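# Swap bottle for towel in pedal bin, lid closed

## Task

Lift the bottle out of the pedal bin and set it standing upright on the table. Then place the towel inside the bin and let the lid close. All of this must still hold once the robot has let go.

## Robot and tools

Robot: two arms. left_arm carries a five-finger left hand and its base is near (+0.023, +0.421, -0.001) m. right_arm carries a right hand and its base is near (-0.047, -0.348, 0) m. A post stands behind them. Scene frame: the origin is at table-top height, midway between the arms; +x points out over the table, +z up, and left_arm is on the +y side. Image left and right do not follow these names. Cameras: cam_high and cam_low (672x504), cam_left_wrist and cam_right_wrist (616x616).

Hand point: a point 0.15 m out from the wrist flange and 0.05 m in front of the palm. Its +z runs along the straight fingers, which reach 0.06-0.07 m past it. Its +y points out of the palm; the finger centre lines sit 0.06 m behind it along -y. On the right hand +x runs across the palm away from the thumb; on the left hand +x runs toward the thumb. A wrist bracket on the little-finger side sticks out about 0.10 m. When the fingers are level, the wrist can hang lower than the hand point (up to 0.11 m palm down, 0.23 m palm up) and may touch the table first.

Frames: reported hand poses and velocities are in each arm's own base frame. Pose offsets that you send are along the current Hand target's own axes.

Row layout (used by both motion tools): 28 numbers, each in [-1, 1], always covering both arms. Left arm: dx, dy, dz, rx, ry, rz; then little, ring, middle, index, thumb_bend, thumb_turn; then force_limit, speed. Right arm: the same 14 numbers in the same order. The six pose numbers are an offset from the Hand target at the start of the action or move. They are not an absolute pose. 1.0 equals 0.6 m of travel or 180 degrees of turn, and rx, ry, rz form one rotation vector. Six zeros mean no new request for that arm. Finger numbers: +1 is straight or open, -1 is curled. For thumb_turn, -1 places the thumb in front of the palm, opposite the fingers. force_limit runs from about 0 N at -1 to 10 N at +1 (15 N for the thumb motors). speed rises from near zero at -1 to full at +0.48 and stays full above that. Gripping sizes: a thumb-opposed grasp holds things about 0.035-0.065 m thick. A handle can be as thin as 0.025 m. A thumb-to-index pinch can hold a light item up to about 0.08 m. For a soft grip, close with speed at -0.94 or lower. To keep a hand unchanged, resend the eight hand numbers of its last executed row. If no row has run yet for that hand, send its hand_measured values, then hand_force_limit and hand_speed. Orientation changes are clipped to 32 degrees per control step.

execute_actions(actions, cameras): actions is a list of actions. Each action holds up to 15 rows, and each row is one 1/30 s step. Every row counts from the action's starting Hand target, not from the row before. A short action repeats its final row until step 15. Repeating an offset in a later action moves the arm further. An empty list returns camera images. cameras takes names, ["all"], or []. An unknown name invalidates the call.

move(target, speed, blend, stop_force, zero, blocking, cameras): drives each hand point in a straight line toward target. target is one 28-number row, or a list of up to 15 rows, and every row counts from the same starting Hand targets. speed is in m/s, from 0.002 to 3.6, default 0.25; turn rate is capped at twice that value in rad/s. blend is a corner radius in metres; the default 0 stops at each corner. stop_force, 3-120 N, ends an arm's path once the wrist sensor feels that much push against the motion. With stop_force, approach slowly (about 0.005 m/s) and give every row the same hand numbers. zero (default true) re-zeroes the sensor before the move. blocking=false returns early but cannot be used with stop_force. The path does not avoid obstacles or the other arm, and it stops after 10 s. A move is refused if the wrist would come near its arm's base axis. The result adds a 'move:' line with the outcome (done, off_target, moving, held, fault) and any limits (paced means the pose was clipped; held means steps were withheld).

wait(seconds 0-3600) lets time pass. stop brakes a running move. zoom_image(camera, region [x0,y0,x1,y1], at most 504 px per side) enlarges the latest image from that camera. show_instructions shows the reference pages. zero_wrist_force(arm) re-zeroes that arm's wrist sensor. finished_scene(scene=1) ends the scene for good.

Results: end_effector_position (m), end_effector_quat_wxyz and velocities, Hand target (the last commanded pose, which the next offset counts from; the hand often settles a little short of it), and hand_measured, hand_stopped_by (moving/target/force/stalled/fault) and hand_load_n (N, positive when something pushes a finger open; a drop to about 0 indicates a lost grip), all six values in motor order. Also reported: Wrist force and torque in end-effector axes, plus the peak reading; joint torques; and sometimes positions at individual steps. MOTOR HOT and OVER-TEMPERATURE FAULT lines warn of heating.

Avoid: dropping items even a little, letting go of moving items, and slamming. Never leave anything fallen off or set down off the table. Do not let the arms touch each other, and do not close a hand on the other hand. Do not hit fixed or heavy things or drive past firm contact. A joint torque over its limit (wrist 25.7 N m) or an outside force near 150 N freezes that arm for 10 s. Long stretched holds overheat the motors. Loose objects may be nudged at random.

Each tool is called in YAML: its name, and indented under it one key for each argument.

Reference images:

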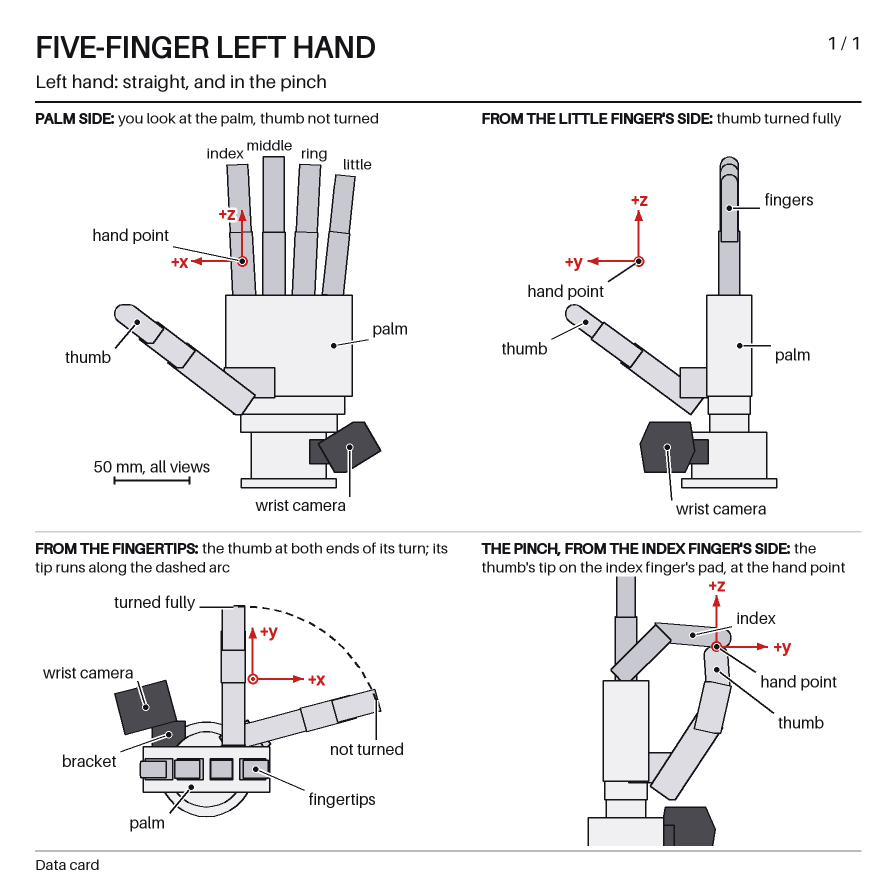

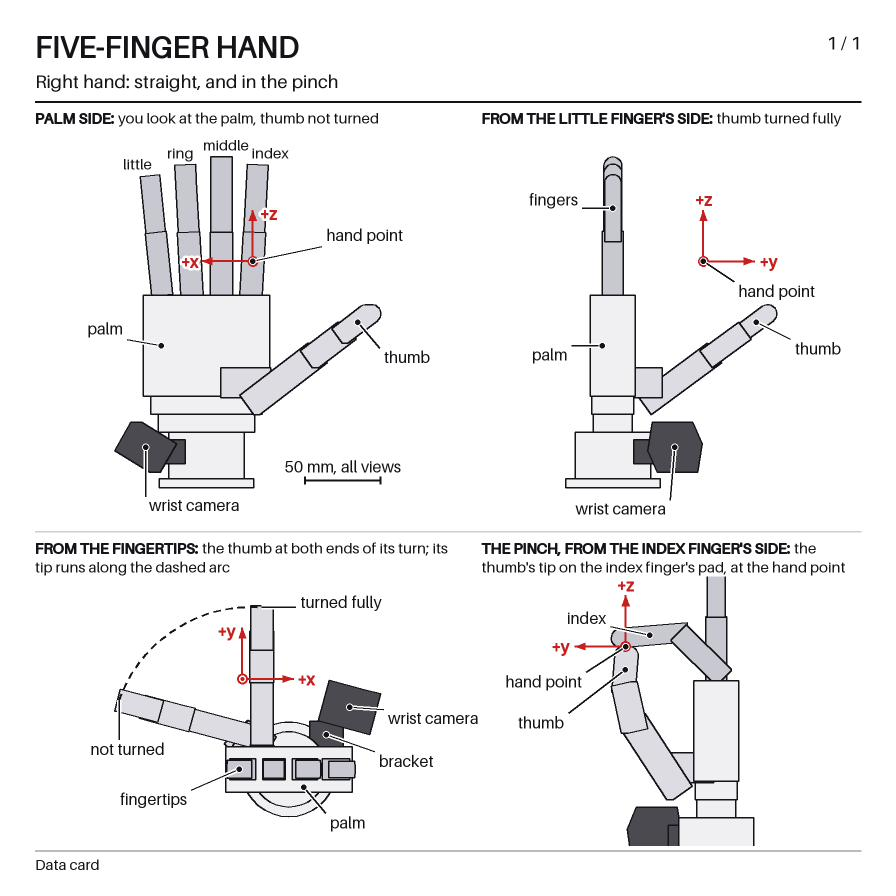

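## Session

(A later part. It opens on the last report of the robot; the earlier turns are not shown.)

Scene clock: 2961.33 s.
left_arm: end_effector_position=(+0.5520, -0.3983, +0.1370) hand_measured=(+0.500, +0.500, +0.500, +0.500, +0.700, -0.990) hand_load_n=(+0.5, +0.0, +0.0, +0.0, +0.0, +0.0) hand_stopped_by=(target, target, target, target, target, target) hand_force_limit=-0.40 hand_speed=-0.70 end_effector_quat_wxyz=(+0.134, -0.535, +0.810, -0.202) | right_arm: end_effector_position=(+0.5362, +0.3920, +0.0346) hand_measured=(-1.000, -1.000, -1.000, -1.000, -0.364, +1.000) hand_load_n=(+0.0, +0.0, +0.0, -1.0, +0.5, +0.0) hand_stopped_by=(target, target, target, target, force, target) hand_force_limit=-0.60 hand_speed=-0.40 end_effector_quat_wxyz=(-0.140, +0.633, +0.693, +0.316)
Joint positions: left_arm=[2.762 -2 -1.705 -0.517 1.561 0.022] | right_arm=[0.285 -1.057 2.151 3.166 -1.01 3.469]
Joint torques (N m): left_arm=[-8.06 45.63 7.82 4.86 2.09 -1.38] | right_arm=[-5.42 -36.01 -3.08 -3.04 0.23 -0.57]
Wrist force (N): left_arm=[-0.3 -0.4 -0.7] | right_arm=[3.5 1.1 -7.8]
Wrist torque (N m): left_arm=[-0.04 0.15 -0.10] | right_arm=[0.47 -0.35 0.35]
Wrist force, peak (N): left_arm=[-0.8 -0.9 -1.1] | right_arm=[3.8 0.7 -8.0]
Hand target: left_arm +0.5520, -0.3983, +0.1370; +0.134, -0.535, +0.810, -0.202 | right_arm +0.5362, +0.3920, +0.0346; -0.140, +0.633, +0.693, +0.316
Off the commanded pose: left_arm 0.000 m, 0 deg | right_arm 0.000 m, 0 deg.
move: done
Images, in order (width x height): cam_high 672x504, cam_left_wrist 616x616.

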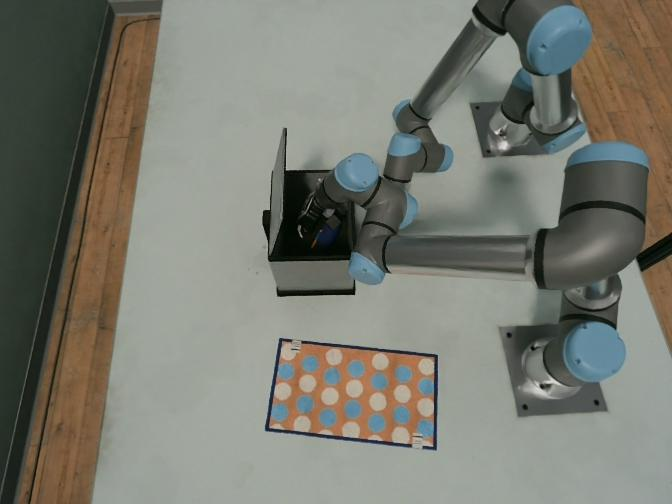

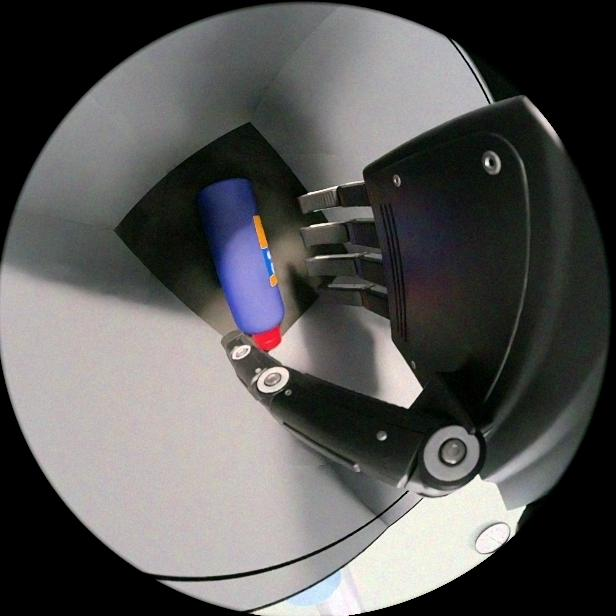

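wait:
  seconds: 0
  cameras: ["cam_left_wrist","cam_high"]

Scene clock: 3014.77 s.
left_arm: end_effector_position=(+0.5520, -0.3983, +0.1370) hand_measured=(+0.500, +0.500, +0.500, +0.500, +0.700, -0.990) hand_load_n=(+0.0, +0.0, +0.0, +0.0, +0.0, +0.0) hand_stopped_by=(target, target, target, target, target, target) hand_force_limit=-0.40 hand_speed=-0.70 end_effector_quat_wxyz=(+0.134, -0.535, +0.810, -0.202) | right_arm: end_effector_position=(+0.5362, +0.3920, +0.0346) hand_measured=(-1.000, -1.000, -1.000, -1.000, -0.364, +1.000) hand_load_n=(+0.0, +0.0, +0.0, -1.0, +0.0, +0.0) hand_stopped_by=(target, target, target, target, force, target) hand_force_limit=-0.60 hand_speed=-0.40 end_effector_quat_wxyz=(-0.140, +0.633, +0.693, +0.316)
Joint positions: left_arm=[2.762 -2 -1.706 -0.517 1.561 0.021] | right_arm=[0.285 -1.057 2.151 3.166 -1.01 3.469]
Joint torques (N m): left_arm=[-7.85 46.2 7.82 4.73 1.85 -1.39] | right_arm=[-5.38 -35.84 0.42 -3.11 0.23 -0.51]
Wrist force (N): left_arm=[-0.4 -0.5 -0.8] | right_arm=[3.5 0.9 -7.6]
Wrist torque (N m): left_arm=[-0.06 0.15 -0.09] | right_arm=[0.43 -0.35 0.33]
Wrist force, peak (N): left_arm=[-0.7 -0.6 -1.1] | right_arm=[3.6 1.1 -8.0]
Hand target: left_arm +0.5520, -0.3983, +0.1370; +0.134, -0.535, +0.810, -0.202 | right_arm +0.5362, +0.3920, +0.0346; -0.140, +0.633, +0.693, +0.316
Off the commanded pose: left_arm 0.000 m, 0 deg | right_arm 0.000 m, 0 deg.
Images, in order (width x height): cam_high 672x504, cam_left_wrist 616x616.

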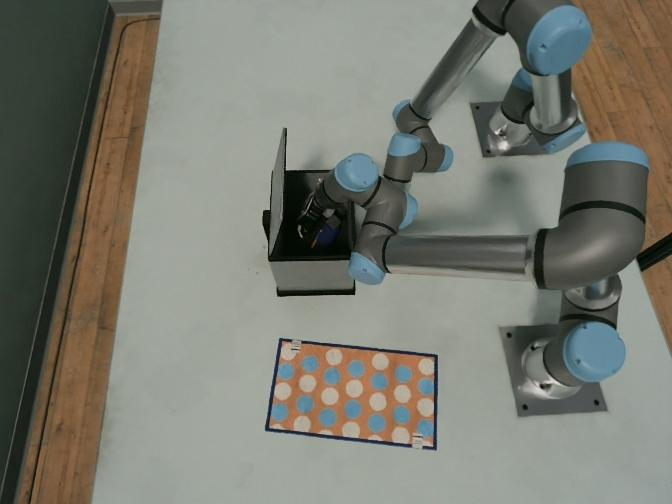

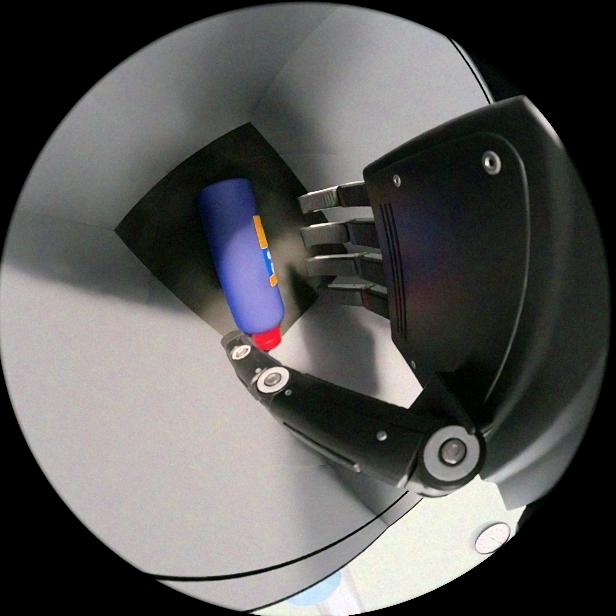

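zoom_image:
  camera: "cam_left_wrist"
  region: [160, 140, 380, 400]

Scaled by 1.938 from the camera's image (finer frame: 880x880).

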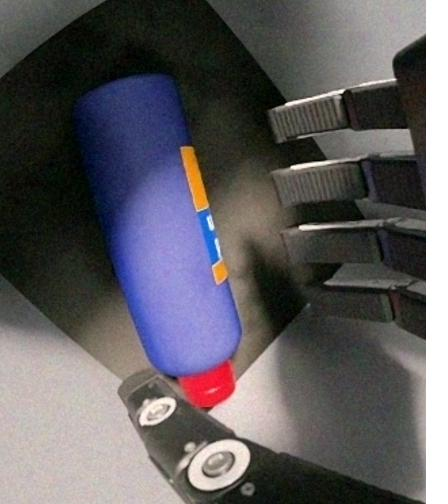

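move:
  target: [0.0048,0.0392,0.0358,0,0.013,0.0245,0.5,0.5,0.5,0.5,0.7,-0.99,-0.4,-0.7,0,0,0,0,0,0,-1,-1,-1,-1,-0.8,1,-0.6,-0.4]
  speed: 0.02
  stop_force: 6
  cameras: ["cam_left_wrist"]

Scene clock: 3141.63 s.
left_arm: end_effector_position=(+0.5410, -0.3967, +0.1070) hand_measured=(+0.500, +0.500, +0.500, +0.500, +0.700, -0.990) hand_load_n=(+0.0, +0.0, +0.0, +0.0, +0.0, +0.0) hand_stopped_by=(target, target, target, target, target, target) hand_force_limit=-0.40 hand_speed=-0.70 end_effector_quat_wxyz=(+0.125, -0.499, +0.832, -0.208) | right_arm: end_effector_position=(+0.5362, +0.3920, +0.0346) hand_measured=(-1.000, -1.000, -1.000, -1.000, -0.364, +1.000) hand_load_n=(+0.0, +0.0, +0.0, -1.5, +0.5, +0.0) hand_stopped_by=(target, target, target, target, force, target) hand_force_limit=-0.60 hand_speed=-0.40 end_effector_quat_wxyz=(-0.140, +0.633, +0.693, +0.316)
Joint positions: left_arm=[2.767 -2.024 -1.761 -0.441 1.518 0.103] | right_arm=[0.285 -1.057 2.151 3.166 -1.01 3.469]
Joint torques (N m): left_arm=[6.45 32.42 6.22 4.8 -2.17 1.78] | right_arm=[-4.9 -35.31 0.77 -3.12 0.1 -0.55]
Wrist force (N): left_arm=[-0.7 -0.5 -1.0] | right_arm=[3.6 1.2 -7.8]
Wrist torque (N m): left_arm=[-0.02 0.19 -0.32] | right_arm=[0.49 -0.36 0.35]
Wrist force, peak (N): left_arm=[-0.7 -0.6 -1.2] | right_arm=[3.8 0.9 -8.2]
Hand target: left_arm +0.5410, -0.3967, +0.1070; +0.125, -0.499, +0.832, -0.208 | right_arm +0.5362, +0.3920, +0.0346; -0.140, +0.633, +0.693, +0.316
Off the commanded pose: left_arm 0.000 m, 0 deg | right_arm 0.000 m, 0 deg.
move: done

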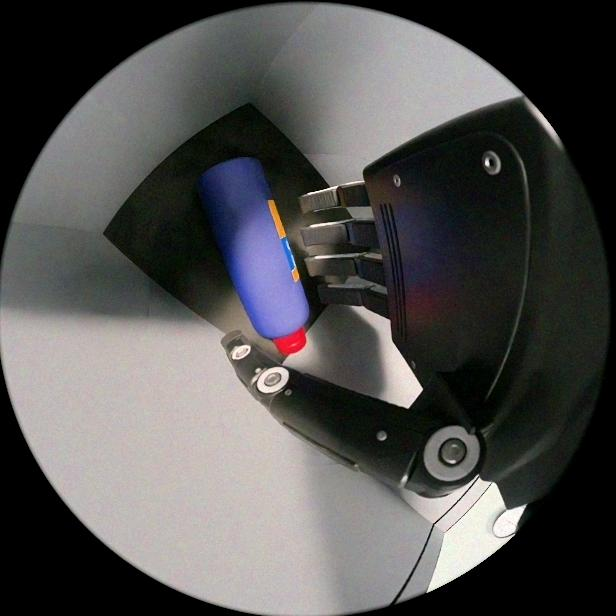

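move:
  target: [0,0.0301,0.0727,0,0,0,0.5,0.5,0.5,0.5,0.7,-0.99,-0.4,-0.7,0,0,0,0,0,0,-1,-1,-1,-1,-0.8,1,-0.6,-0.4]
  speed: 0.012
  stop_force: 4
  cameras: ["cam_left_wrist"]

Scene clock: 3190.30 s.
left_arm: end_effector_position=(+0.5444, -0.3984, +0.0678) hand_measured=(+0.500, +0.500, +0.500, +0.500, +0.700, -0.990) hand_load_n=(+0.0, +0.0, -0.5, +0.0, +0.0, +0.0) hand_stopped_by=(target, target, target, target, target, target) hand_force_limit=-0.40 hand_speed=-0.70 end_effector_quat_wxyz=(+0.125, -0.499, +0.832, -0.208) | right_arm: end_effector_position=(+0.5362, +0.3920, +0.0346) hand_measured=(-1.000, -1.000, -1.000, -1.000, -0.364, +1.000) hand_load_n=(+0.0, +0.0, +0.0, -1.0, +0.5, +0.0) hand_stopped_by=(target, target, target, target, force, target) hand_force_limit=-0.60 hand_speed=-0.40 end_effector_quat_wxyz=(-0.140, +0.633, +0.693, +0.316)
Joint positions: left_arm=[2.766 -2.091 -1.779 -0.355 1.518 0.102] | right_arm=[0.285 -1.057 2.151 3.166 -1.01 3.469]
Joint torques (N m): left_arm=[-6.92 45.12 24.24 1.03 1.61 -0.4] | right_arm=[-4.99 -34.72 -0.99 -3.25 0.07 -0.54]
Wrist force (N): left_arm=[-2.2 -7.0 -1.7] | right_arm=[2.1 -0.7 -5.9]
Wrist torque (N m): left_arm=[-0.83 0.46 -0.15] | right_arm=[0.26 -0.28 0.26]
Wrist force, peak (N): left_arm=[-1.7 -12.9 -8.0] | right_arm=[3.8 0.9 -8.0]
Hand target: left_arm +0.5445, -0.3984, +0.0678; +0.125, -0.499, +0.832, -0.208 (not the last commanded pose) | right_arm +0.5362, +0.3920, +0.0346; -0.140, +0.633, +0.693, +0.316
Off the commanded pose: left_arm 0.008 m, 0 deg | right_arm 0.000 m, 0 deg.
move: contact (left_arm)

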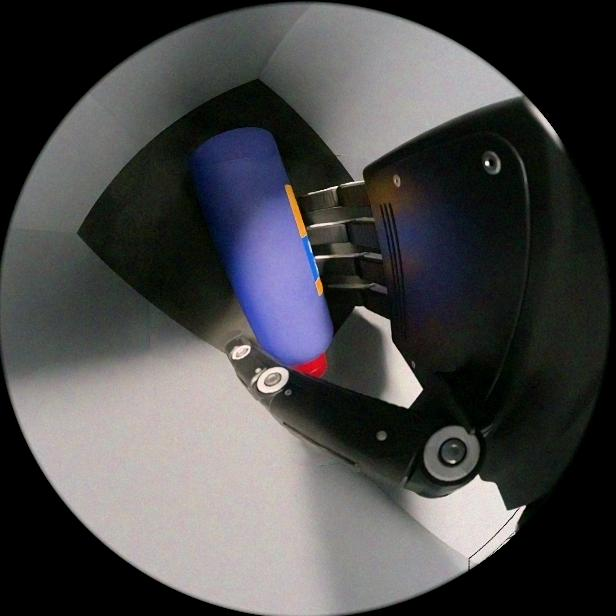

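wait:
  seconds: 0
  cameras: ["cam_low","cam_high","cam_right_wrist"]

zoom_image:
  camera: "cam_high"
  region: [260, 120, 420, 310]

Scene clock: 3261.23 s.
left_arm: end_effector_position=(+0.5445, -0.3985, +0.0678) hand_measured=(+0.500, +0.500, +0.500, +0.500, +0.700, -0.990) hand_load_n=(+0.0, +0.5, +0.0, +0.0, +0.0, +0.0) hand_stopped_by=(target, target, target, target, target, target) hand_force_limit=-0.40 hand_speed=-0.70 end_effector_quat_wxyz=(+0.125, -0.499, +0.832, -0.208) | right_arm: end_effector_position=(+0.5362, +0.3920, +0.0346) hand_measured=(-1.000, -1.000, -1.000, -1.000, -0.364, +1.000) hand_load_n=(+0.0, +0.0, +0.0, -1.0, +0.0, +0.0) hand_stopped_by=(target, target, target, target, force, target) hand_force_limit=-0.60 hand_speed=-0.40 end_effector_quat_wxyz=(-0.140, +0.633, +0.693, +0.316)
Joint positions: left_arm=[2.766 -2.091 -1.779 -0.355 1.518 0.102] | right_arm=[0.285 -1.057 2.151 3.166 -1.01 3.469]
Joint torques (N m): left_arm=[-1.2 45.27 25.55 3.34 1.06 1.34] | right_arm=[-5.58 -33.68 -5.06 -3.15 0.12 -0.65]
Wrist force (N): left_arm=[-2.4 -7.0 -1.7] | right_arm=[2.2 -0.8 -5.8]
Wrist torque (N m): left_arm=[-0.83 0.49 -0.17] | right_arm=[0.22 -0.29 0.26]
Wrist force, peak (N): left_arm=[-2.3 -7.2 -1.8] | right_arm=[2.2 -1.0 -6.0]
Hand target: left_arm +0.5445, -0.3984, +0.0678; +0.125, -0.499, +0.832, -0.208 (not the last commanded pose) | right_arm +0.5362, +0.3920, +0.0346; -0.140, +0.633, +0.693, +0.316
Off the commanded pose: left_arm 0.008 m, 0 deg | right_arm 0.000 m, 0 deg.
Images, in order (width x height): cam_high 672x504, cam_low 672x504, cam_right_wrist 616x616.

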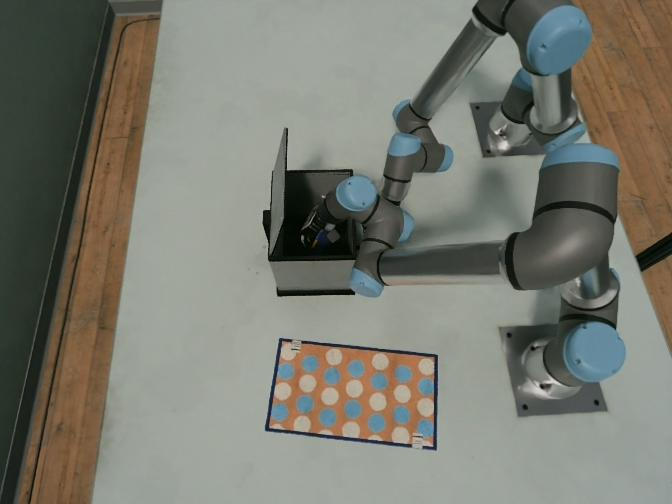

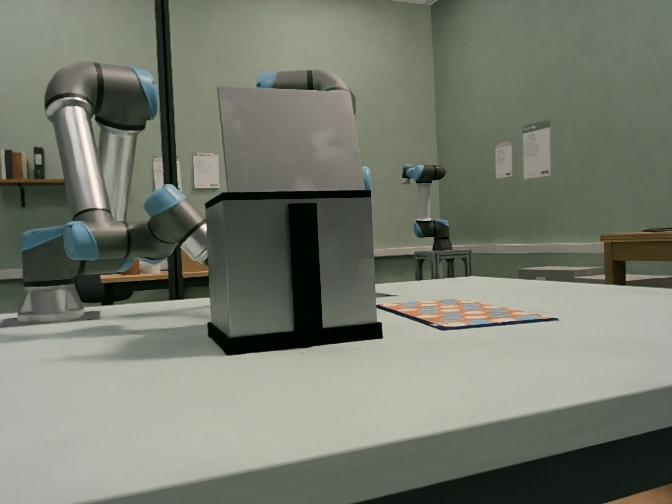

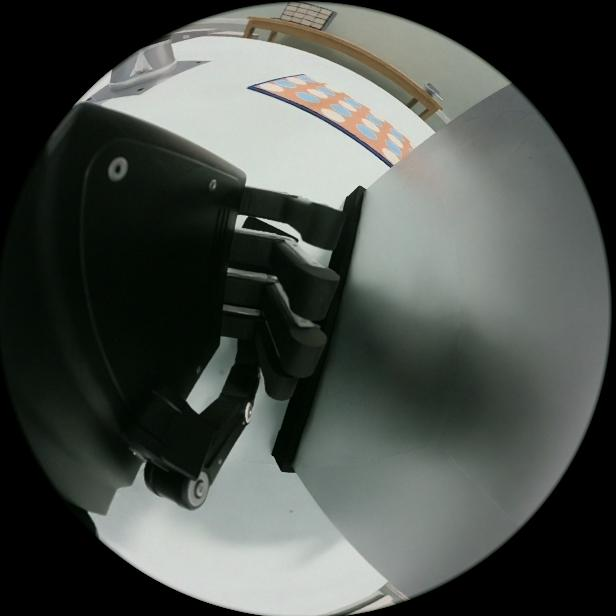

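Scaled by 2.653 from the camera's image (finer frame: 960x720).

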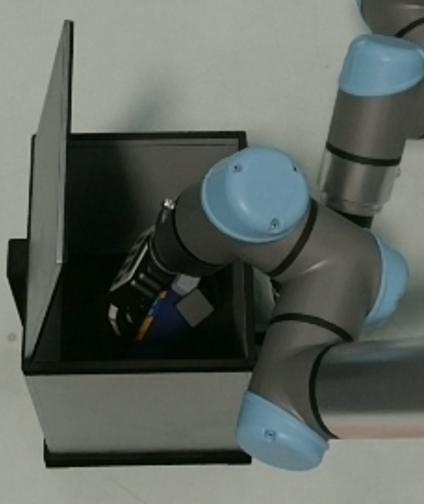

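move:
  target: [0,-0.0213,-0.0117,-0.0278,0,0,0.5,0.5,0.5,0.5,0.7,-0.99,-0.4,-0.7,0,0,0,0,0,0,-1,-1,-1,-1,-0.8,1,-0.6,-0.4]
  speed: 0.012
  cameras: ["cam_left_wrist","cam_high"]

Scene clock: 3507.03 s.
left_arm: end_effector_position=(+0.5515, -0.4022, +0.0800) hand_measured=(+0.500, +0.500, +0.500, +0.500, +0.700, -0.990) hand_load_n=(+0.0, +0.0, +0.0, +0.0, +0.0, +0.0) hand_stopped_by=(target, target, target, target, target, target) hand_force_limit=-0.40 hand_speed=-0.70 end_effector_quat_wxyz=(+0.103, -0.504, +0.840, -0.171) | right_arm: end_effector_position=(+0.5362, +0.3920, +0.0346) hand_measured=(-1.000, -1.000, -1.000, -1.000, -0.364, +1.000) hand_load_n=(+0.0, +0.0, +0.0, -1.5, +0.0, +0.0) hand_stopped_by=(target, target, target, target, force, target) hand_force_limit=-0.60 hand_speed=-0.40 end_effector_quat_wxyz=(-0.140, +0.633, +0.693, +0.316)
Joint positions: left_arm=[2.761 -2.103 -1.677 -0.532 1.529 0.101] | right_arm=[0.285 -1.057 2.151 3.166 -1.01 3.469]
Joint torques (N m): left_arm=[-7.41 35.39 31.59 1.24 1.89 -1.47] | right_arm=[-5.03 -34.72 -13.3 -3.18 0.22 -0.89]
Wrist force (N): left_arm=[-0.6 0.0 -0.8] | right_arm=[3.7 2.5 -7.4]
Wrist torque (N m): left_arm=[0.05 0.19 -0.15] | right_arm=[0.58 -0.38 0.36]
Wrist force, peak (N): left_arm=[-2.3 -7.4 -1.5] | right_arm=[3.8 2.6 -7.8]
Hand target: left_arm +0.5515, -0.4022, +0.0800; +0.103, -0.504, +0.840, -0.171 | right_arm +0.5362, +0.3920, +0.0346; -0.140, +0.633, +0.693, +0.316
Off the commanded pose: left_arm 0.000 m, 0 deg | right_arm 0.000 m, 0 deg.
move: done
Images, in order (width x height): cam_high 672x504, cam_left_wrist 616x616.

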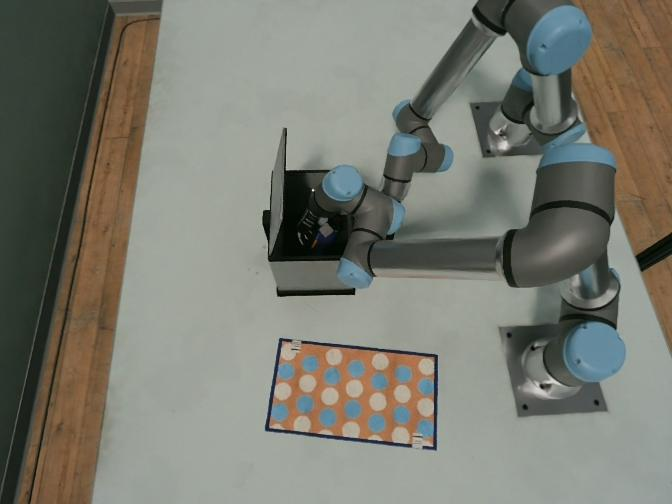

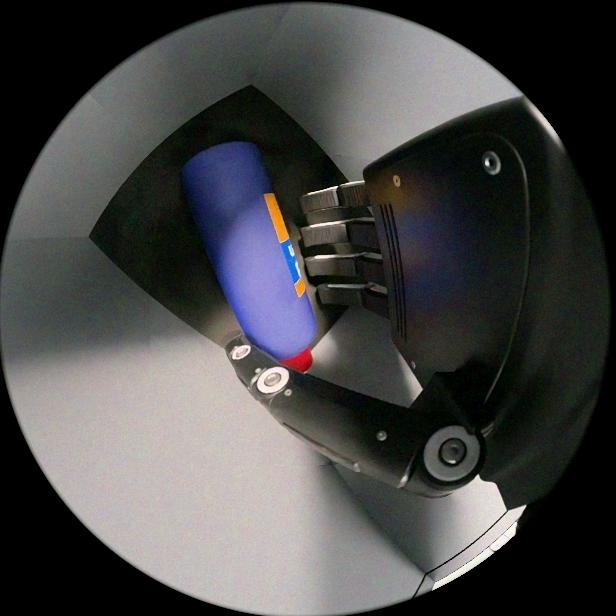

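move:
  target: [0,0.01205,0.0284,0,0,0,0.5,0.5,0.5,0.5,0.7,-0.99,-0.4,-0.7,0,0,0,0,0,0,-1,-1,-1,-1,-0.8,1,-0.6,-0.4]
  speed: 0.01
  stop_force: 4
  cameras: ["cam_left_wrist"]

Scene clock: 3529.43 s.
left_arm: end_effector_position=(+0.5515, -0.4022, +0.0708) hand_measured=(+0.500, +0.500, +0.500, +0.500, +0.700, -0.990) hand_load_n=(+0.0, +0.0, +0.0, +0.0, +0.0, +0.0) hand_stopped_by=(target, target, target, target, target, target) hand_force_limit=-0.40 hand_speed=-0.70 end_effector_quat_wxyz=(+0.103, -0.504, +0.840, -0.171) | right_arm: end_effector_position=(+0.5362, +0.3920, +0.0346) hand_measured=(-1.000, -1.000, -1.000, -1.000, -0.364, +1.000) hand_load_n=(+0.0, +0.0, +0.0, -1.5, +0.0, +0.0) hand_stopped_by=(target, target, target, target, force, target) hand_force_limit=-0.60 hand_speed=-0.40 end_effector_quat_wxyz=(-0.140, +0.633, +0.693, +0.316)
Joint positions: left_arm=[2.761 -2.116 -1.684 -0.512 1.529 0.101] | right_arm=[0.285 -1.057 2.151 3.166 -1.01 3.469]
Joint torques (N m): left_arm=[-4.56 45.59 28.74 0.53 1.51 -0.49] | right_arm=[-4.19 -34.76 -20.07 -2.7 0.05 -1.03]
Wrist force (N): left_arm=[0.0 -3.7 -4.8] | right_arm=[3.6 2.6 -7.4]
Wrist torque (N m): left_arm=[0.12 0.02 -0.02] | right_arm=[0.60 -0.38 0.37]
Wrist force, peak (N): left_arm=[0.9 -5.8 -8.5] | right_arm=[3.9 2.7 -7.7]
Hand target: left_arm +0.5515, -0.4022, +0.0708; +0.103, -0.504, +0.840, -0.171 (not the last commanded pose) | right_arm +0.5362, +0.3920, +0.0346; -0.140, +0.633, +0.693, +0.316
Off the commanded pose: left_arm 0.009 m, 0 deg | right_arm 0.000 m, 0 deg.
move: contact (left_arm)

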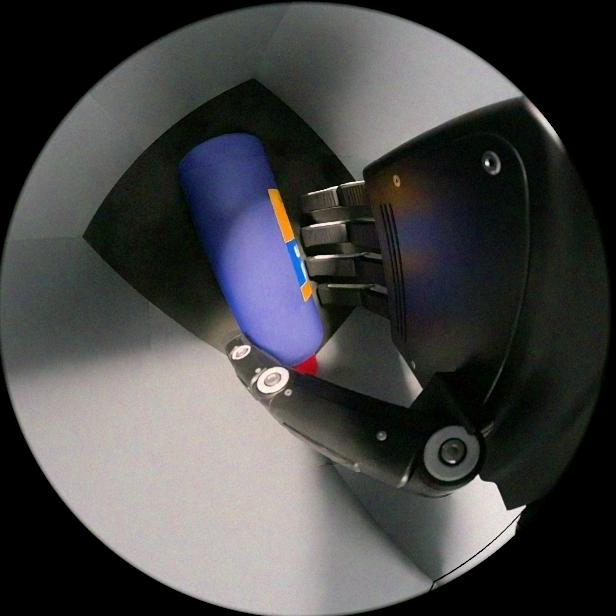

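move:
  target: [0,-0.0026,-0.0061,0,0,0,0.5,0.5,0.5,0.5,0.7,-0.99,-0.4,-0.7,0,0,0,0,0,0,-1,-1,-1,-1,-0.8,1,-0.6,-0.4]
  speed: 0.01

move:
  target: [0,0,0,0,0,0,0.3,0.3,0.3,0.3,0.7,-0.99,-0.8,-0.92,0,0,0,0,0,0,-1,-1,-1,-1,-0.8,1,-0.6,-0.4]
  speed: 0.01
  cameras: ["cam_left_wrist"]

Scene clock: 3558.03 s.
left_arm: end_effector_position=(+0.5515, -0.4022, +0.0747) hand_measured=(+0.500, +0.500, +0.500, +0.500, +0.700, -0.990) hand_load_n=(+0.0, +0.0, +0.0, +0.0, +0.0, +0.0) hand_stopped_by=(target, target, target, target, target, target) hand_force_limit=-0.40 hand_speed=-0.70 end_effector_quat_wxyz=(+0.103, -0.504, +0.840, -0.171) | right_arm: end_effector_position=(+0.5362, +0.3920, +0.0346) hand_measured=(-1.000, -1.000, -1.000, -1.000, -0.364, +1.000) hand_load_n=(+0.0, +0.0, +0.0, -1.5, +0.0, +0.0) hand_stopped_by=(target, target, target, target, force, target) hand_force_limit=-0.60 hand_speed=-0.40 end_effector_quat_wxyz=(-0.140, +0.633, +0.693, +0.316)
Joint positions: left_arm=[2.761 -2.111 -1.681 -0.52 1.529 0.101] | right_arm=[0.285 -1.057 2.151 3.166 -1.01 3.469]
Joint torques (N m): left_arm=[-6.2 48.67 31.2 1.24 1.58 -0.73] | right_arm=[-4.49 -33.44 -21.71 -3 0.03 -1.04]
Wrist force (N): left_arm=[-0.3 0.7 -0.9] | right_arm=[3.7 2.5 -7.2]
Wrist torque (N m): left_arm=[0.20 0.14 -0.15] | right_arm=[0.57 -0.39 0.37]
Wrist force, peak (N): left_arm=[-0.3 -3.7 -5.1] | right_arm=[3.8 2.7 -7.7]
Hand target: left_arm +0.5515, -0.4022, +0.0748; +0.103, -0.504, +0.840, -0.171 | right_arm +0.5362, +0.3920, +0.0346; -0.140, +0.633, +0.693, +0.316
Off the commanded pose: left_arm 0.000 m, 0 deg | right_arm 0.000 m, 0 deg.
move: done

Scene clock: 3559.20 s.
left_arm: end_effector_position=(+0.5515, -0.4022, +0.0748) hand_measured=(+0.300, +0.300, +0.300, +0.300, +0.700, -0.990) hand_load_n=(+0.0, +0.0, +0.0, +0.0, +0.0, +0.0) hand_stopped_by=(target, target, target, target, target, target) hand_force_limit=-0.80 hand_speed=-0.92 end_effector_quat_wxyz=(+0.103, -0.504, +0.840, -0.171) | right_arm: end_effector_position=(+0.5362, +0.3920, +0.0346) hand_measured=(-1.000, -1.000, -1.000, -1.000, -0.364, +1.000) hand_load_n=(+0.0, +0.0, +0.0, -1.5, +0.0, +0.0) hand_stopped_by=(target, target, target, target, force, target) hand_force_limit=-0.60 hand_speed=-0.40 end_effector_quat_wxyz=(-0.140, +0.633, +0.693, +0.316)
Joint positions: left_arm=[2.761 -2.111 -1.681 -0.521 1.529 0.101] | right_arm=[0.285 -1.057 2.151 3.166 -1.01 3.469]
Joint torques (N m): left_arm=[-8.15 49.61 30.15 1.67 1.88 -1.55] | right_arm=[-4.31 -33.59 -21.62 -3.06 0.29 -0.9]
Wrist force (N): left_arm=[-0.6 0.5 -0.6] | right_arm=[3.7 2.4 -7.5]
Wrist torque (N m): left_arm=[0.15 0.19 -0.16] | right_arm=[0.57 -0.39 0.37]
Wrist force, peak (N): left_arm=[-0.6 0.8 -1.1] | right_arm=[3.7 2.6 -7.7]
Hand target: left_arm +0.5515, -0.4022, +0.0748; +0.103, -0.504, +0.840, -0.171 | right_arm +0.5362, +0.3920, +0.0346; -0.140, +0.633, +0.693, +0.316
Off the commanded pose: left_arm 0.000 m, 0 deg | right_arm 0.000 m, 0 deg.
move: done

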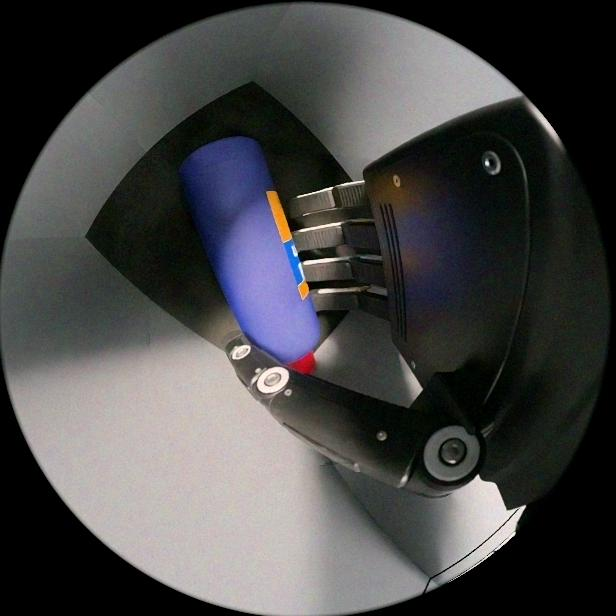

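move:
  target: [0,0.00977,0.0230,0,0,0,0.3,0.3,0.3,0.3,0.7,-0.99,-0.8,-0.92,0,0,0,0,0,0,-1,-1,-1,-1,-0.8,1,-0.6,-0.4]
  speed: 0.006
  stop_force: 3
  cameras: ["cam_left_wrist"]

Scene clock: 3569.37 s.
left_arm: end_effector_position=(+0.5515, -0.4022, +0.0666) hand_measured=(+0.300, +0.300, +0.300, +0.300, +0.700, -0.990) hand_load_n=(+0.0, +0.0, +0.0, +0.0, +0.0, +0.0) hand_stopped_by=(target, target, target, target, target, target) hand_force_limit=-0.80 hand_speed=-0.92 end_effector_quat_wxyz=(+0.103, -0.504, +0.840, -0.171) | right_arm: end_effector_position=(+0.5362, +0.3920, +0.0346) hand_measured=(-1.000, -1.000, -1.000, -1.000, -0.364, +1.000) hand_load_n=(+0.0, +0.0, +0.0, -1.5, +0.5, +0.0) hand_stopped_by=(target, target, target, target, force, target) hand_force_limit=-0.60 hand_speed=-0.40 end_effector_quat_wxyz=(-0.140, +0.633, +0.693, +0.316)
Joint positions: left_arm=[2.761 -2.122 -1.687 -0.503 1.529 0.101] | right_arm=[0.285 -1.057 2.151 3.166 -1.01 3.469]
Joint torques (N m): left_arm=[-4.05 45.85 27.52 0.41 1.6 -0.24] | right_arm=[-3.81 -33.95 -18.88 -2.78 0.14 -0.9]
Wrist force (N): left_arm=[-0.1 -4.1 -3.9] | right_arm=[3.7 2.4 -7.4]
Wrist torque (N m): left_arm=[0.03 0.06 -0.03] | right_arm=[0.59 -0.39 0.38]
Wrist force, peak (N): left_arm=[0.1 -6.1 -4.9] | right_arm=[3.7 2.5 -7.8]
Hand target: left_arm +0.5515, -0.4022, +0.0666; +0.103, -0.504, +0.840, -0.171 (not the last commanded pose) | right_arm +0.5362, +0.3920, +0.0346; -0.140, +0.633, +0.693, +0.316
Off the commanded pose: left_arm 0.007 m, 0 deg | right_arm 0.000 m, 0 deg.
move: contact (left_arm)

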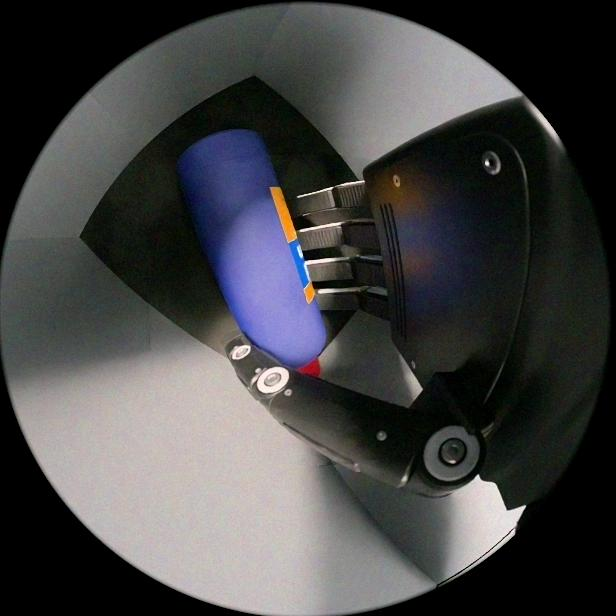

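move:
  target:
    - [0,-0.0085,-0.0200,0,0,0,0.3,0.3,0.3,0.3,0.7,-0.99,-0.8,-0.92,0,0,0,0,0,0,-1,-1,-1,-1,-0.8,1,-0.6,-0.4]
    - [0,-0.0292,-0.0112,0,-0.0035,-0.0082,0.3,0.3,0.3,0.3,0.82,-0.99,-0.8,-0.9,0,0,0,0,0,0,-1,-1,-1,-1,-0.8,1,-0.6,-0.4]
  speed: 0.015
  cameras: ["cam_left_wrist"]

Scene clock: 3656.17 s.
left_arm: end_effector_position=(+0.5634, -0.4086, +0.0797) hand_measured=(+0.300, +0.300, +0.300, +0.300, +0.820, -0.990) hand_load_n=(+0.0, +0.0, +0.0, +0.0, -0.5, +0.0) hand_stopped_by=(target, target, target, target, target, target) hand_force_limit=-0.80 hand_speed=-0.90 end_effector_quat_wxyz=(+0.106, -0.515, +0.833, -0.170) | right_arm: end_effector_position=(+0.5362, +0.3920, +0.0346) hand_measured=(-1.000, -1.000, -1.000, -1.000, -0.364, +1.000) hand_load_n=(+0.0, +0.0, +0.0, -1.5, +0.5, +0.0) hand_stopped_by=(target, target, target, target, force, target) hand_force_limit=-0.60 hand_speed=-0.40 end_effector_quat_wxyz=(-0.140, +0.633, +0.693, +0.316)
Joint positions: left_arm=[2.756 -2.129 -1.635 -0.547 1.542 0.072] | right_arm=[0.285 -1.057 2.151 3.166 -1.01 3.469]
Joint torques (N m): left_arm=[-7.87 36.19 31.78 1.44 1.87 -1.51] | right_arm=[-4.12 -33.57 -18.25 -2.89 0.18 -1.09]
Wrist force (N): left_arm=[-0.6 0.4 -0.8] | right_arm=[3.8 2.5 -7.5]
Wrist torque (N m): left_arm=[0.17 0.19 -0.15] | right_arm=[0.59 -0.40 0.37]
Wrist force, peak (N): left_arm=[-0.1 -4.2 -4.3] | right_arm=[3.8 2.7 -7.6]
Hand target: left_arm +0.5634, -0.4086, +0.0797; +0.106, -0.515, +0.833, -0.170 | right_arm +0.5362, +0.3920, +0.0346; -0.140, +0.633, +0.693, +0.316
Off the commanded pose: left_arm 0.000 m, 0 deg | right_arm 0.000 m, 0 deg.
move: done

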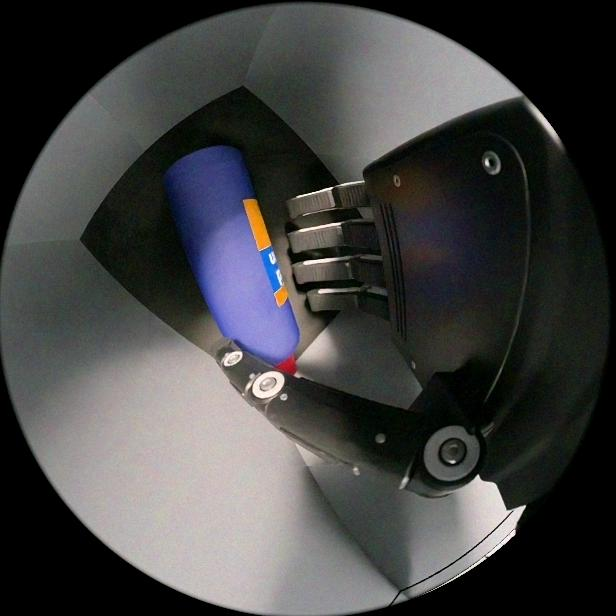

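move:
  target: [0,0.0070,0.0165,0,0,0,0.3,0.3,0.3,0.3,0.82,-0.99,-0.8,-0.9,0,0,0,0,0,0,-1,-1,-1,-1,-0.8,1,-0.6,-0.4]
  speed: 0.006
  stop_force: 3
  cameras: ["cam_left_wrist"]

move:
  target: [0,0,0,0,0,0,0.16,0.16,0.16,0.16,0.82,-0.99,-0.8,-0.92,0,0,0,0,0,0,-1,-1,-1,-1,-0.8,1,-0.6,-0.4]
  speed: 0.006
  cameras: ["cam_left_wrist"]

Scene clock: 3668.07 s.
left_arm: end_effector_position=(+0.5634, -0.4086, +0.0689) hand_measured=(+0.300, +0.300, +0.300, +0.300, +0.820, -0.990) hand_load_n=(+0.0, +0.0, +0.0, +0.0, +0.0, +0.0) hand_stopped_by=(target, target, target, target, target, target) hand_force_limit=-0.80 hand_speed=-0.90 end_effector_quat_wxyz=(+0.106, -0.515, +0.833, -0.170) | right_arm: end_effector_position=(+0.5362, +0.3920, +0.0346) hand_measured=(-1.000, -1.000, -1.000, -1.000, -0.364, +1.000) hand_load_n=(+0.0, +0.0, +0.0, -1.5, +0.0, +0.0) hand_stopped_by=(target, target, target, target, force, target) hand_force_limit=-0.60 hand_speed=-0.40 end_effector_quat_wxyz=(-0.140, +0.633, +0.693, +0.316)
Joint positions: left_arm=[2.756 -2.144 -1.643 -0.524 1.542 0.072] | right_arm=[0.285 -1.057 2.151 3.166 -1.01 3.469]
Joint torques (N m): left_arm=[1.7 37.55 6.37 4.78 0.84 1.06] | right_arm=[-3.95 -33.41 -15.9 -2.95 0 -1.06]
Wrist force (N): left_arm=[-0.6 0.6 -0.7] | right_arm=[3.4 2.5 -7.5]
Wrist torque (N m): left_arm=[0.20 0.20 -0.15] | right_arm=[0.59 -0.35 0.35]
Wrist force, peak (N): left_arm=[-1.0 0.6 -1.0] | right_arm=[4.0 2.5 -7.7]
Hand target: left_arm +0.5634, -0.4086, +0.0689; +0.106, -0.515, +0.833, -0.170 | right_arm +0.5362, +0.3920, +0.0346; -0.140, +0.633, +0.693, +0.316
Off the commanded pose: left_arm 0.000 m, 0 deg | right_arm 0.000 m, 0 deg.
move: done

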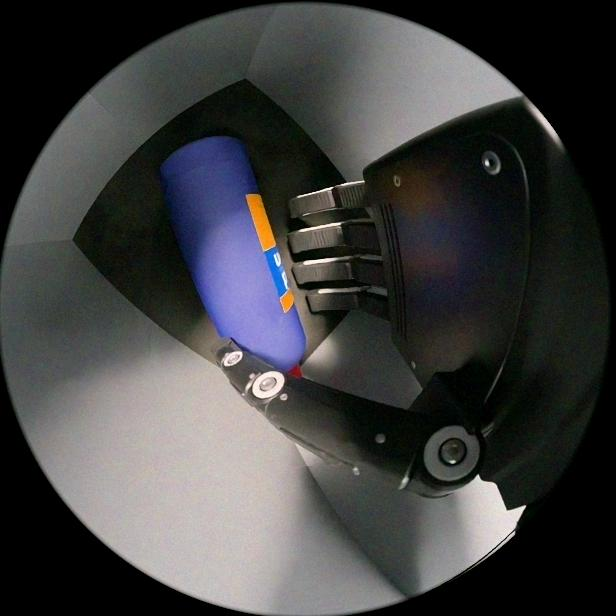

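Scene clock: 3668.97 s.
left_arm: end_effector_position=(+0.5634, -0.4086, +0.0689) hand_measured=(+0.160, +0.160, +0.160, +0.160, +0.820, -0.990) hand_load_n=(+0.0, +0.0, +0.0, +0.0, +0.0, +0.0) hand_stopped_by=(target, target, target, target, target, target) hand_force_limit=-0.80 hand_speed=-0.92 end_effector_quat_wxyz=(+0.106, -0.515, +0.833, -0.170) | right_arm: end_effector_position=(+0.5362, +0.3920, +0.0346) hand_measured=(-1.000, -1.000, -1.000, -1.000, -0.364, +1.000) hand_load_n=(+0.0, +0.0, +0.0, -1.5, +0.5, +0.0) hand_stopped_by=(target, target, target, target, force, target) hand_force_limit=-0.60 hand_speed=-0.40 end_effector_quat_wxyz=(-0.140, +0.633, +0.693, +0.316)
Joint positions: left_arm=[2.756 -2.144 -1.643 -0.524 1.542 0.072] | right_arm=[0.285 -1.057 2.151 3.166 -1.01 3.469]
Joint torques (N m): left_arm=[3.4 37.23 7.22 4.3 0.23 1.36] | right_arm=[-4.32 -33.97 -16.04 -3.18 0.23 -1.13]
Wrist force (N): left_arm=[-0.6 0.5 -0.8] | right_arm=[3.9 2.6 -7.4]
Wrist torque (N m): left_arm=[0.17 0.19 -0.15] | right_arm=[0.59 -0.41 0.38]
Wrist force, peak (N): left_arm=[-0.6 0.6 -1.0] | right_arm=[3.8 2.8 -7.6]
Hand target: left_arm +0.5634, -0.4086, +0.0689; +0.106, -0.515, +0.833, -0.170 | right_arm +0.5362, +0.3920, +0.0346; -0.140, +0.633, +0.693, +0.316
Off the commanded pose: left_arm 0.000 m, 0 deg | right_arm 0.000 m, 0 deg.
move: done

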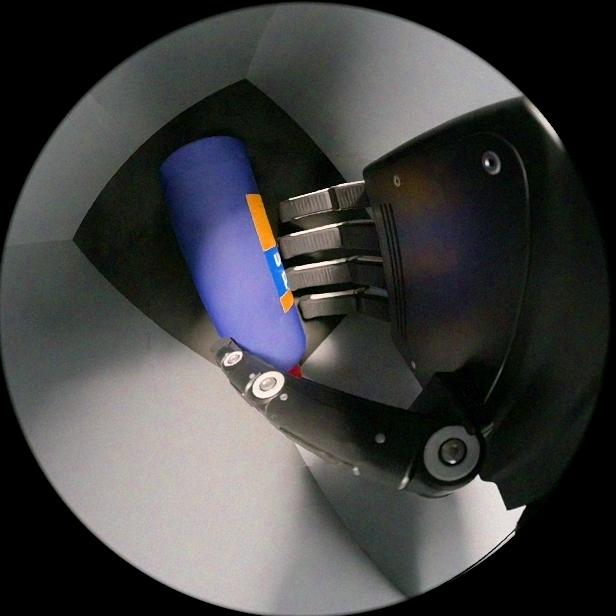

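move:
  target: [0,0.0042,0.0100,0,0,0,0.16,0.16,0.16,0.16,0.82,-0.99,-0.8,-0.92,0,0,0,0,0,0,-1,-1,-1,-1,-0.8,1,-0.6,-0.4]
  speed: 0.006
  stop_force: 3

move:
  target: [0,0,0,0,0,0,0.06,0.06,0.06,0.06,0.82,-0.99,-0.8,-0.93,0,0,0,0,0,0,-1,-1,-1,-1,-0.8,1,-0.6,-0.4]
  speed: 0.006
  cameras: ["cam_left_wrist"]

Scene clock: 3678.50 s.
left_arm: end_effector_position=(+0.5635, -0.4086, +0.0624) hand_measured=(+0.160, +0.160, +0.160, +0.160, +0.820, -0.990) hand_load_n=(+0.0, +0.0, +0.0, +0.0, +0.0, +0.0) hand_stopped_by=(target, target, target, target, target, target) hand_force_limit=-0.80 hand_speed=-0.92 end_effector_quat_wxyz=(+0.106, -0.515, +0.833, -0.170) | right_arm: end_effector_position=(+0.5362, +0.3920, +0.0346) hand_measured=(-1.000, -1.000, -1.000, -1.000, -0.364, +1.000) hand_load_n=(+0.0, +0.0, +0.0, -1.0, +0.5, +0.0) hand_stopped_by=(target, target, target, target, force, target) hand_force_limit=-0.60 hand_speed=-0.40 end_effector_quat_wxyz=(-0.140, +0.633, +0.693, +0.316)
Joint positions: left_arm=[2.756 -2.153 -1.648 -0.51 1.542 0.072] | right_arm=[0.285 -1.057 2.151 3.166 -1.01 3.469]
Joint torques (N m): left_arm=[-3.21 -7.7 -9.53 4.68 -0.69 1.37] | right_arm=[-3.59 -33.11 -14.08 -3.09 0.02 -1.23]
Wrist force (N): left_arm=[-0.6 0.6 -0.9] | right_arm=[1.3 2.9 -5.1]
Wrist torque (N m): left_arm=[0.19 0.20 -0.15] | right_arm=[0.50 -0.23 0.25]
Wrist force, peak (N): left_arm=[-1.0 0.7 -0.8] | right_arm=[3.8 2.5 -7.7]
Hand target: left_arm +0.5635, -0.4086, +0.0624; +0.106, -0.515, +0.833, -0.170 | right_arm +0.5362, +0.3920, +0.0346; -0.140, +0.633, +0.693, +0.316
Off the commanded pose: left_arm 0.000 m, 0 deg | right_arm 0.000 m, 0 deg.
move: done

Scene clock: 3679.27 s.
left_arm: end_effector_position=(+0.5635, -0.4086, +0.0624) hand_measured=(+0.060, +0.060, +0.060, +0.060, +0.820, -0.990) hand_load_n=(+0.0, +0.0, +0.0, +0.0, +0.0, +0.0) hand_stopped_by=(target, target, target, target, target, target) hand_force_limit=-0.80 hand_speed=-0.93 end_effector_quat_wxyz=(+0.106, -0.515, +0.833, -0.170) | right_arm: end_effector_position=(+0.5362, +0.3920, +0.0346) hand_measured=(-1.000, -1.000, -1.000, -1.000, -0.364, +1.000) hand_load_n=(+0.0, +0.0, +0.0, -1.0, +0.5, +0.0) hand_stopped_by=(target, target, target, target, force, target) hand_force_limit=-0.60 hand_speed=-0.40 end_effector_quat_wxyz=(-0.140, +0.633, +0.693, +0.316)
Joint positions: left_arm=[2.756 -2.153 -1.648 -0.51 1.542 0.072] | right_arm=[0.285 -1.057 2.151 3.166 -1.01 3.469]
Joint torques (N m): left_arm=[-7.94 -7.55 -10.52 4.42 -0.57 1.37] | right_arm=[-3.31 -33.36 -13.01 -3.18 0.04 -1.26]
Wrist force (N): left_arm=[-0.4 0.3 -0.7] | right_arm=[1.4 3.1 -5.0]
Wrist torque (N m): left_arm=[0.14 0.17 -0.13] | right_arm=[0.52 -0.24 0.26]
Wrist force, peak (N): left_arm=[-0.8 0.7 -0.9] | right_arm=[1.7 3.1 -5.1]
Hand target: left_arm +0.5635, -0.4086, +0.0624; +0.106, -0.515, +0.833, -0.170 | right_arm +0.5362, +0.3920, +0.0346; -0.140, +0.633, +0.693, +0.316
Off the commanded pose: left_arm 0.000 m, 0 deg | right_arm 0.000 m, 0 deg.
move: done

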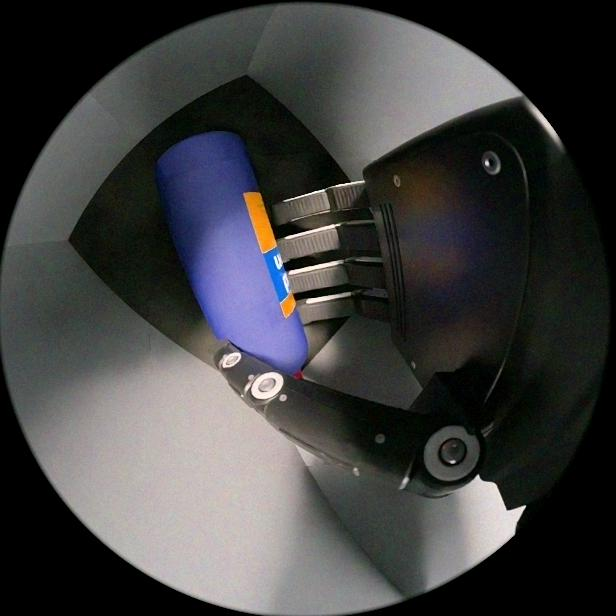

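move:
  target:
    - [0,0,0,0,0,0,0.3,0.3,0.3,0.3,0.82,-0.99,-0.8,-0.93,0,0,0,0,0,0,-1,-1,-1,-1,-0.8,1,-0.6,-0.4]
    - [0,-0.0085,-0.0200,0,0,0,0.3,0.3,0.3,0.3,0.82,-0.99,-0.8,-0.93,0,0,0,0,0,0,-1,-1,-1,-1,-0.8,1,-0.6,-0.4]
  speed: 0.01

move:
  target: [0,0,0,0,-0.0409,0.0174,0.3,0.3,0.3,0.3,0.82,-0.99,-0.8,-0.93,0,0,0,0,0,0,-1,-1,-1,-1,-0.8,1,-0.6,-0.4]
  speed: 0.04
  cameras: ["cam_left_wrist","cam_high"]

Scene clock: 3780.87 s.
left_arm: end_effector_position=(+0.5634, -0.4086, +0.0754) hand_measured=(+0.300, +0.300, +0.276, +0.300, +0.820, -0.990) hand_load_n=(+0.0, +0.0, +0.0, -0.5, +0.0, +0.0) hand_stopped_by=(target, target, stalled, target, target, target) hand_force_limit=-0.80 hand_speed=-0.93 end_effector_quat_wxyz=(+0.106, -0.515, +0.833, -0.170) | right_arm: end_effector_position=(+0.5362, +0.3920, +0.0346) hand_measured=(-1.000, -1.000, -1.000, -1.000, -0.364, +1.000) hand_load_n=(+0.0, +0.0, +0.0, -1.5, +0.5, +0.0) hand_stopped_by=(target, target, target, target, force, target) hand_force_limit=-0.60 hand_speed=-0.40 end_effector_quat_wxyz=(-0.140, +0.633, +0.693, +0.316)
Joint positions: left_arm=[2.756 -2.135 -1.638 -0.538 1.542 0.072] | right_arm=[0.285 -1.057 2.151 3.166 -1.01 3.469]
Joint torques (N m): left_arm=[-1.62 50.1 31.94 1.34 0.01 -0.6] | right_arm=[-3.42 -32.65 -11.7 -2.99 -0.06 -1.26]
Wrist force (N): left_arm=[0.1 -0.7 -0.8] | right_arm=[3.8 2.5 -7.5]
Wrist torque (N m): left_arm=[-0.07 0.04 -0.07] | right_arm=[0.59 -0.39 0.37]
Wrist force, peak (N): left_arm=[-3.1 -6.2 -15.1] | right_arm=[3.8 2.5 -7.8]
Hand target: left_arm +0.5635, -0.4086, +0.0754; +0.106, -0.515, +0.833, -0.170 | right_arm +0.5362, +0.3920, +0.0346; -0.140, +0.633, +0.693, +0.316
Off the commanded pose: left_arm 0.000 m, 0 deg | right_arm 0.000 m, 0 deg.
move: done

Scene clock: 3783.00 s.
left_arm: end_effector_position=(+0.5635, -0.4086, +0.0754) hand_measured=(+0.300, +0.300, +0.276, +0.300, +0.820, -0.990) hand_load_n=(+0.0, +0.0, +0.0, +0.0, +0.0, +0.0) hand_stopped_by=(target, target, stalled, target, target, target) hand_force_limit=-0.80 hand_speed=-0.93 end_effector_quat_wxyz=(+0.164, -0.502, +0.839, -0.133) | right_arm: end_effector_position=(+0.5362, +0.3920, +0.0346) hand_measured=(-1.000, -1.000, -1.000, -1.000, -0.364, +1.000) hand_load_n=(+0.0, +0.0, +0.0, -1.5, +0.0, +0.0) hand_stopped_by=(target, target, target, target, force, target) hand_force_limit=-0.60 hand_speed=-0.40 end_effector_quat_wxyz=(-0.140, +0.633, +0.693, +0.316)
Joint positions: left_arm=[2.701 -2.144 -1.618 -0.542 1.692 0.075] | right_arm=[0.285 -1.057 2.151 3.166 -1.01 3.469]
Joint torques (N m): left_arm=[-7.61 37.52 32.13 1.41 2.18 1.76] | right_arm=[-3.08 -31.98 -10.6 -2.96 0.04 -1.17]
Wrist force (N): left_arm=[0.4 -0.6 -0.8] | right_arm=[3.9 2.5 -7.6]
Wrist torque (N m): left_arm=[-0.06 -0.03 -0.22] | right_arm=[0.61 -0.40 0.39]
Wrist force, peak (N): left_arm=[0.3 -0.9 -0.8] | right_arm=[3.8 2.4 -7.8]
Hand target: left_arm +0.5635, -0.4086, +0.0754; +0.164, -0.502, +0.839, -0.133 | right_arm +0.5362, +0.3920, +0.0346; -0.140, +0.633, +0.693, +0.316
Off the commanded pose: left_arm 0.000 m, 0 deg | right_arm 0.000 m, 0 deg.
move: done
Images, in order (width x height): cam_high 672x504, cam_left_wrist 616x616.

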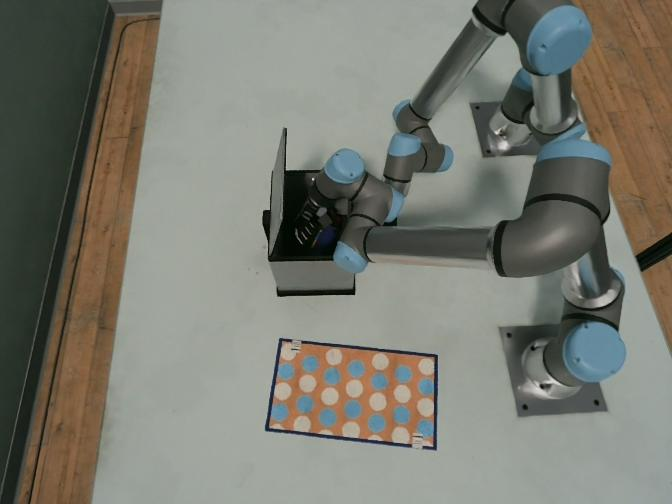

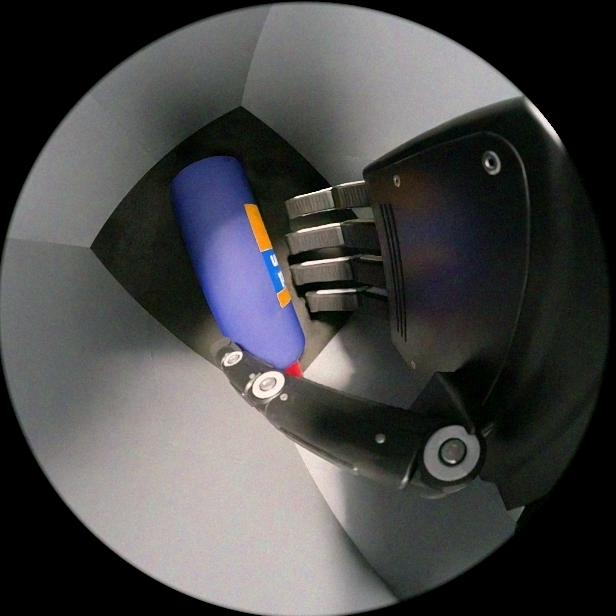

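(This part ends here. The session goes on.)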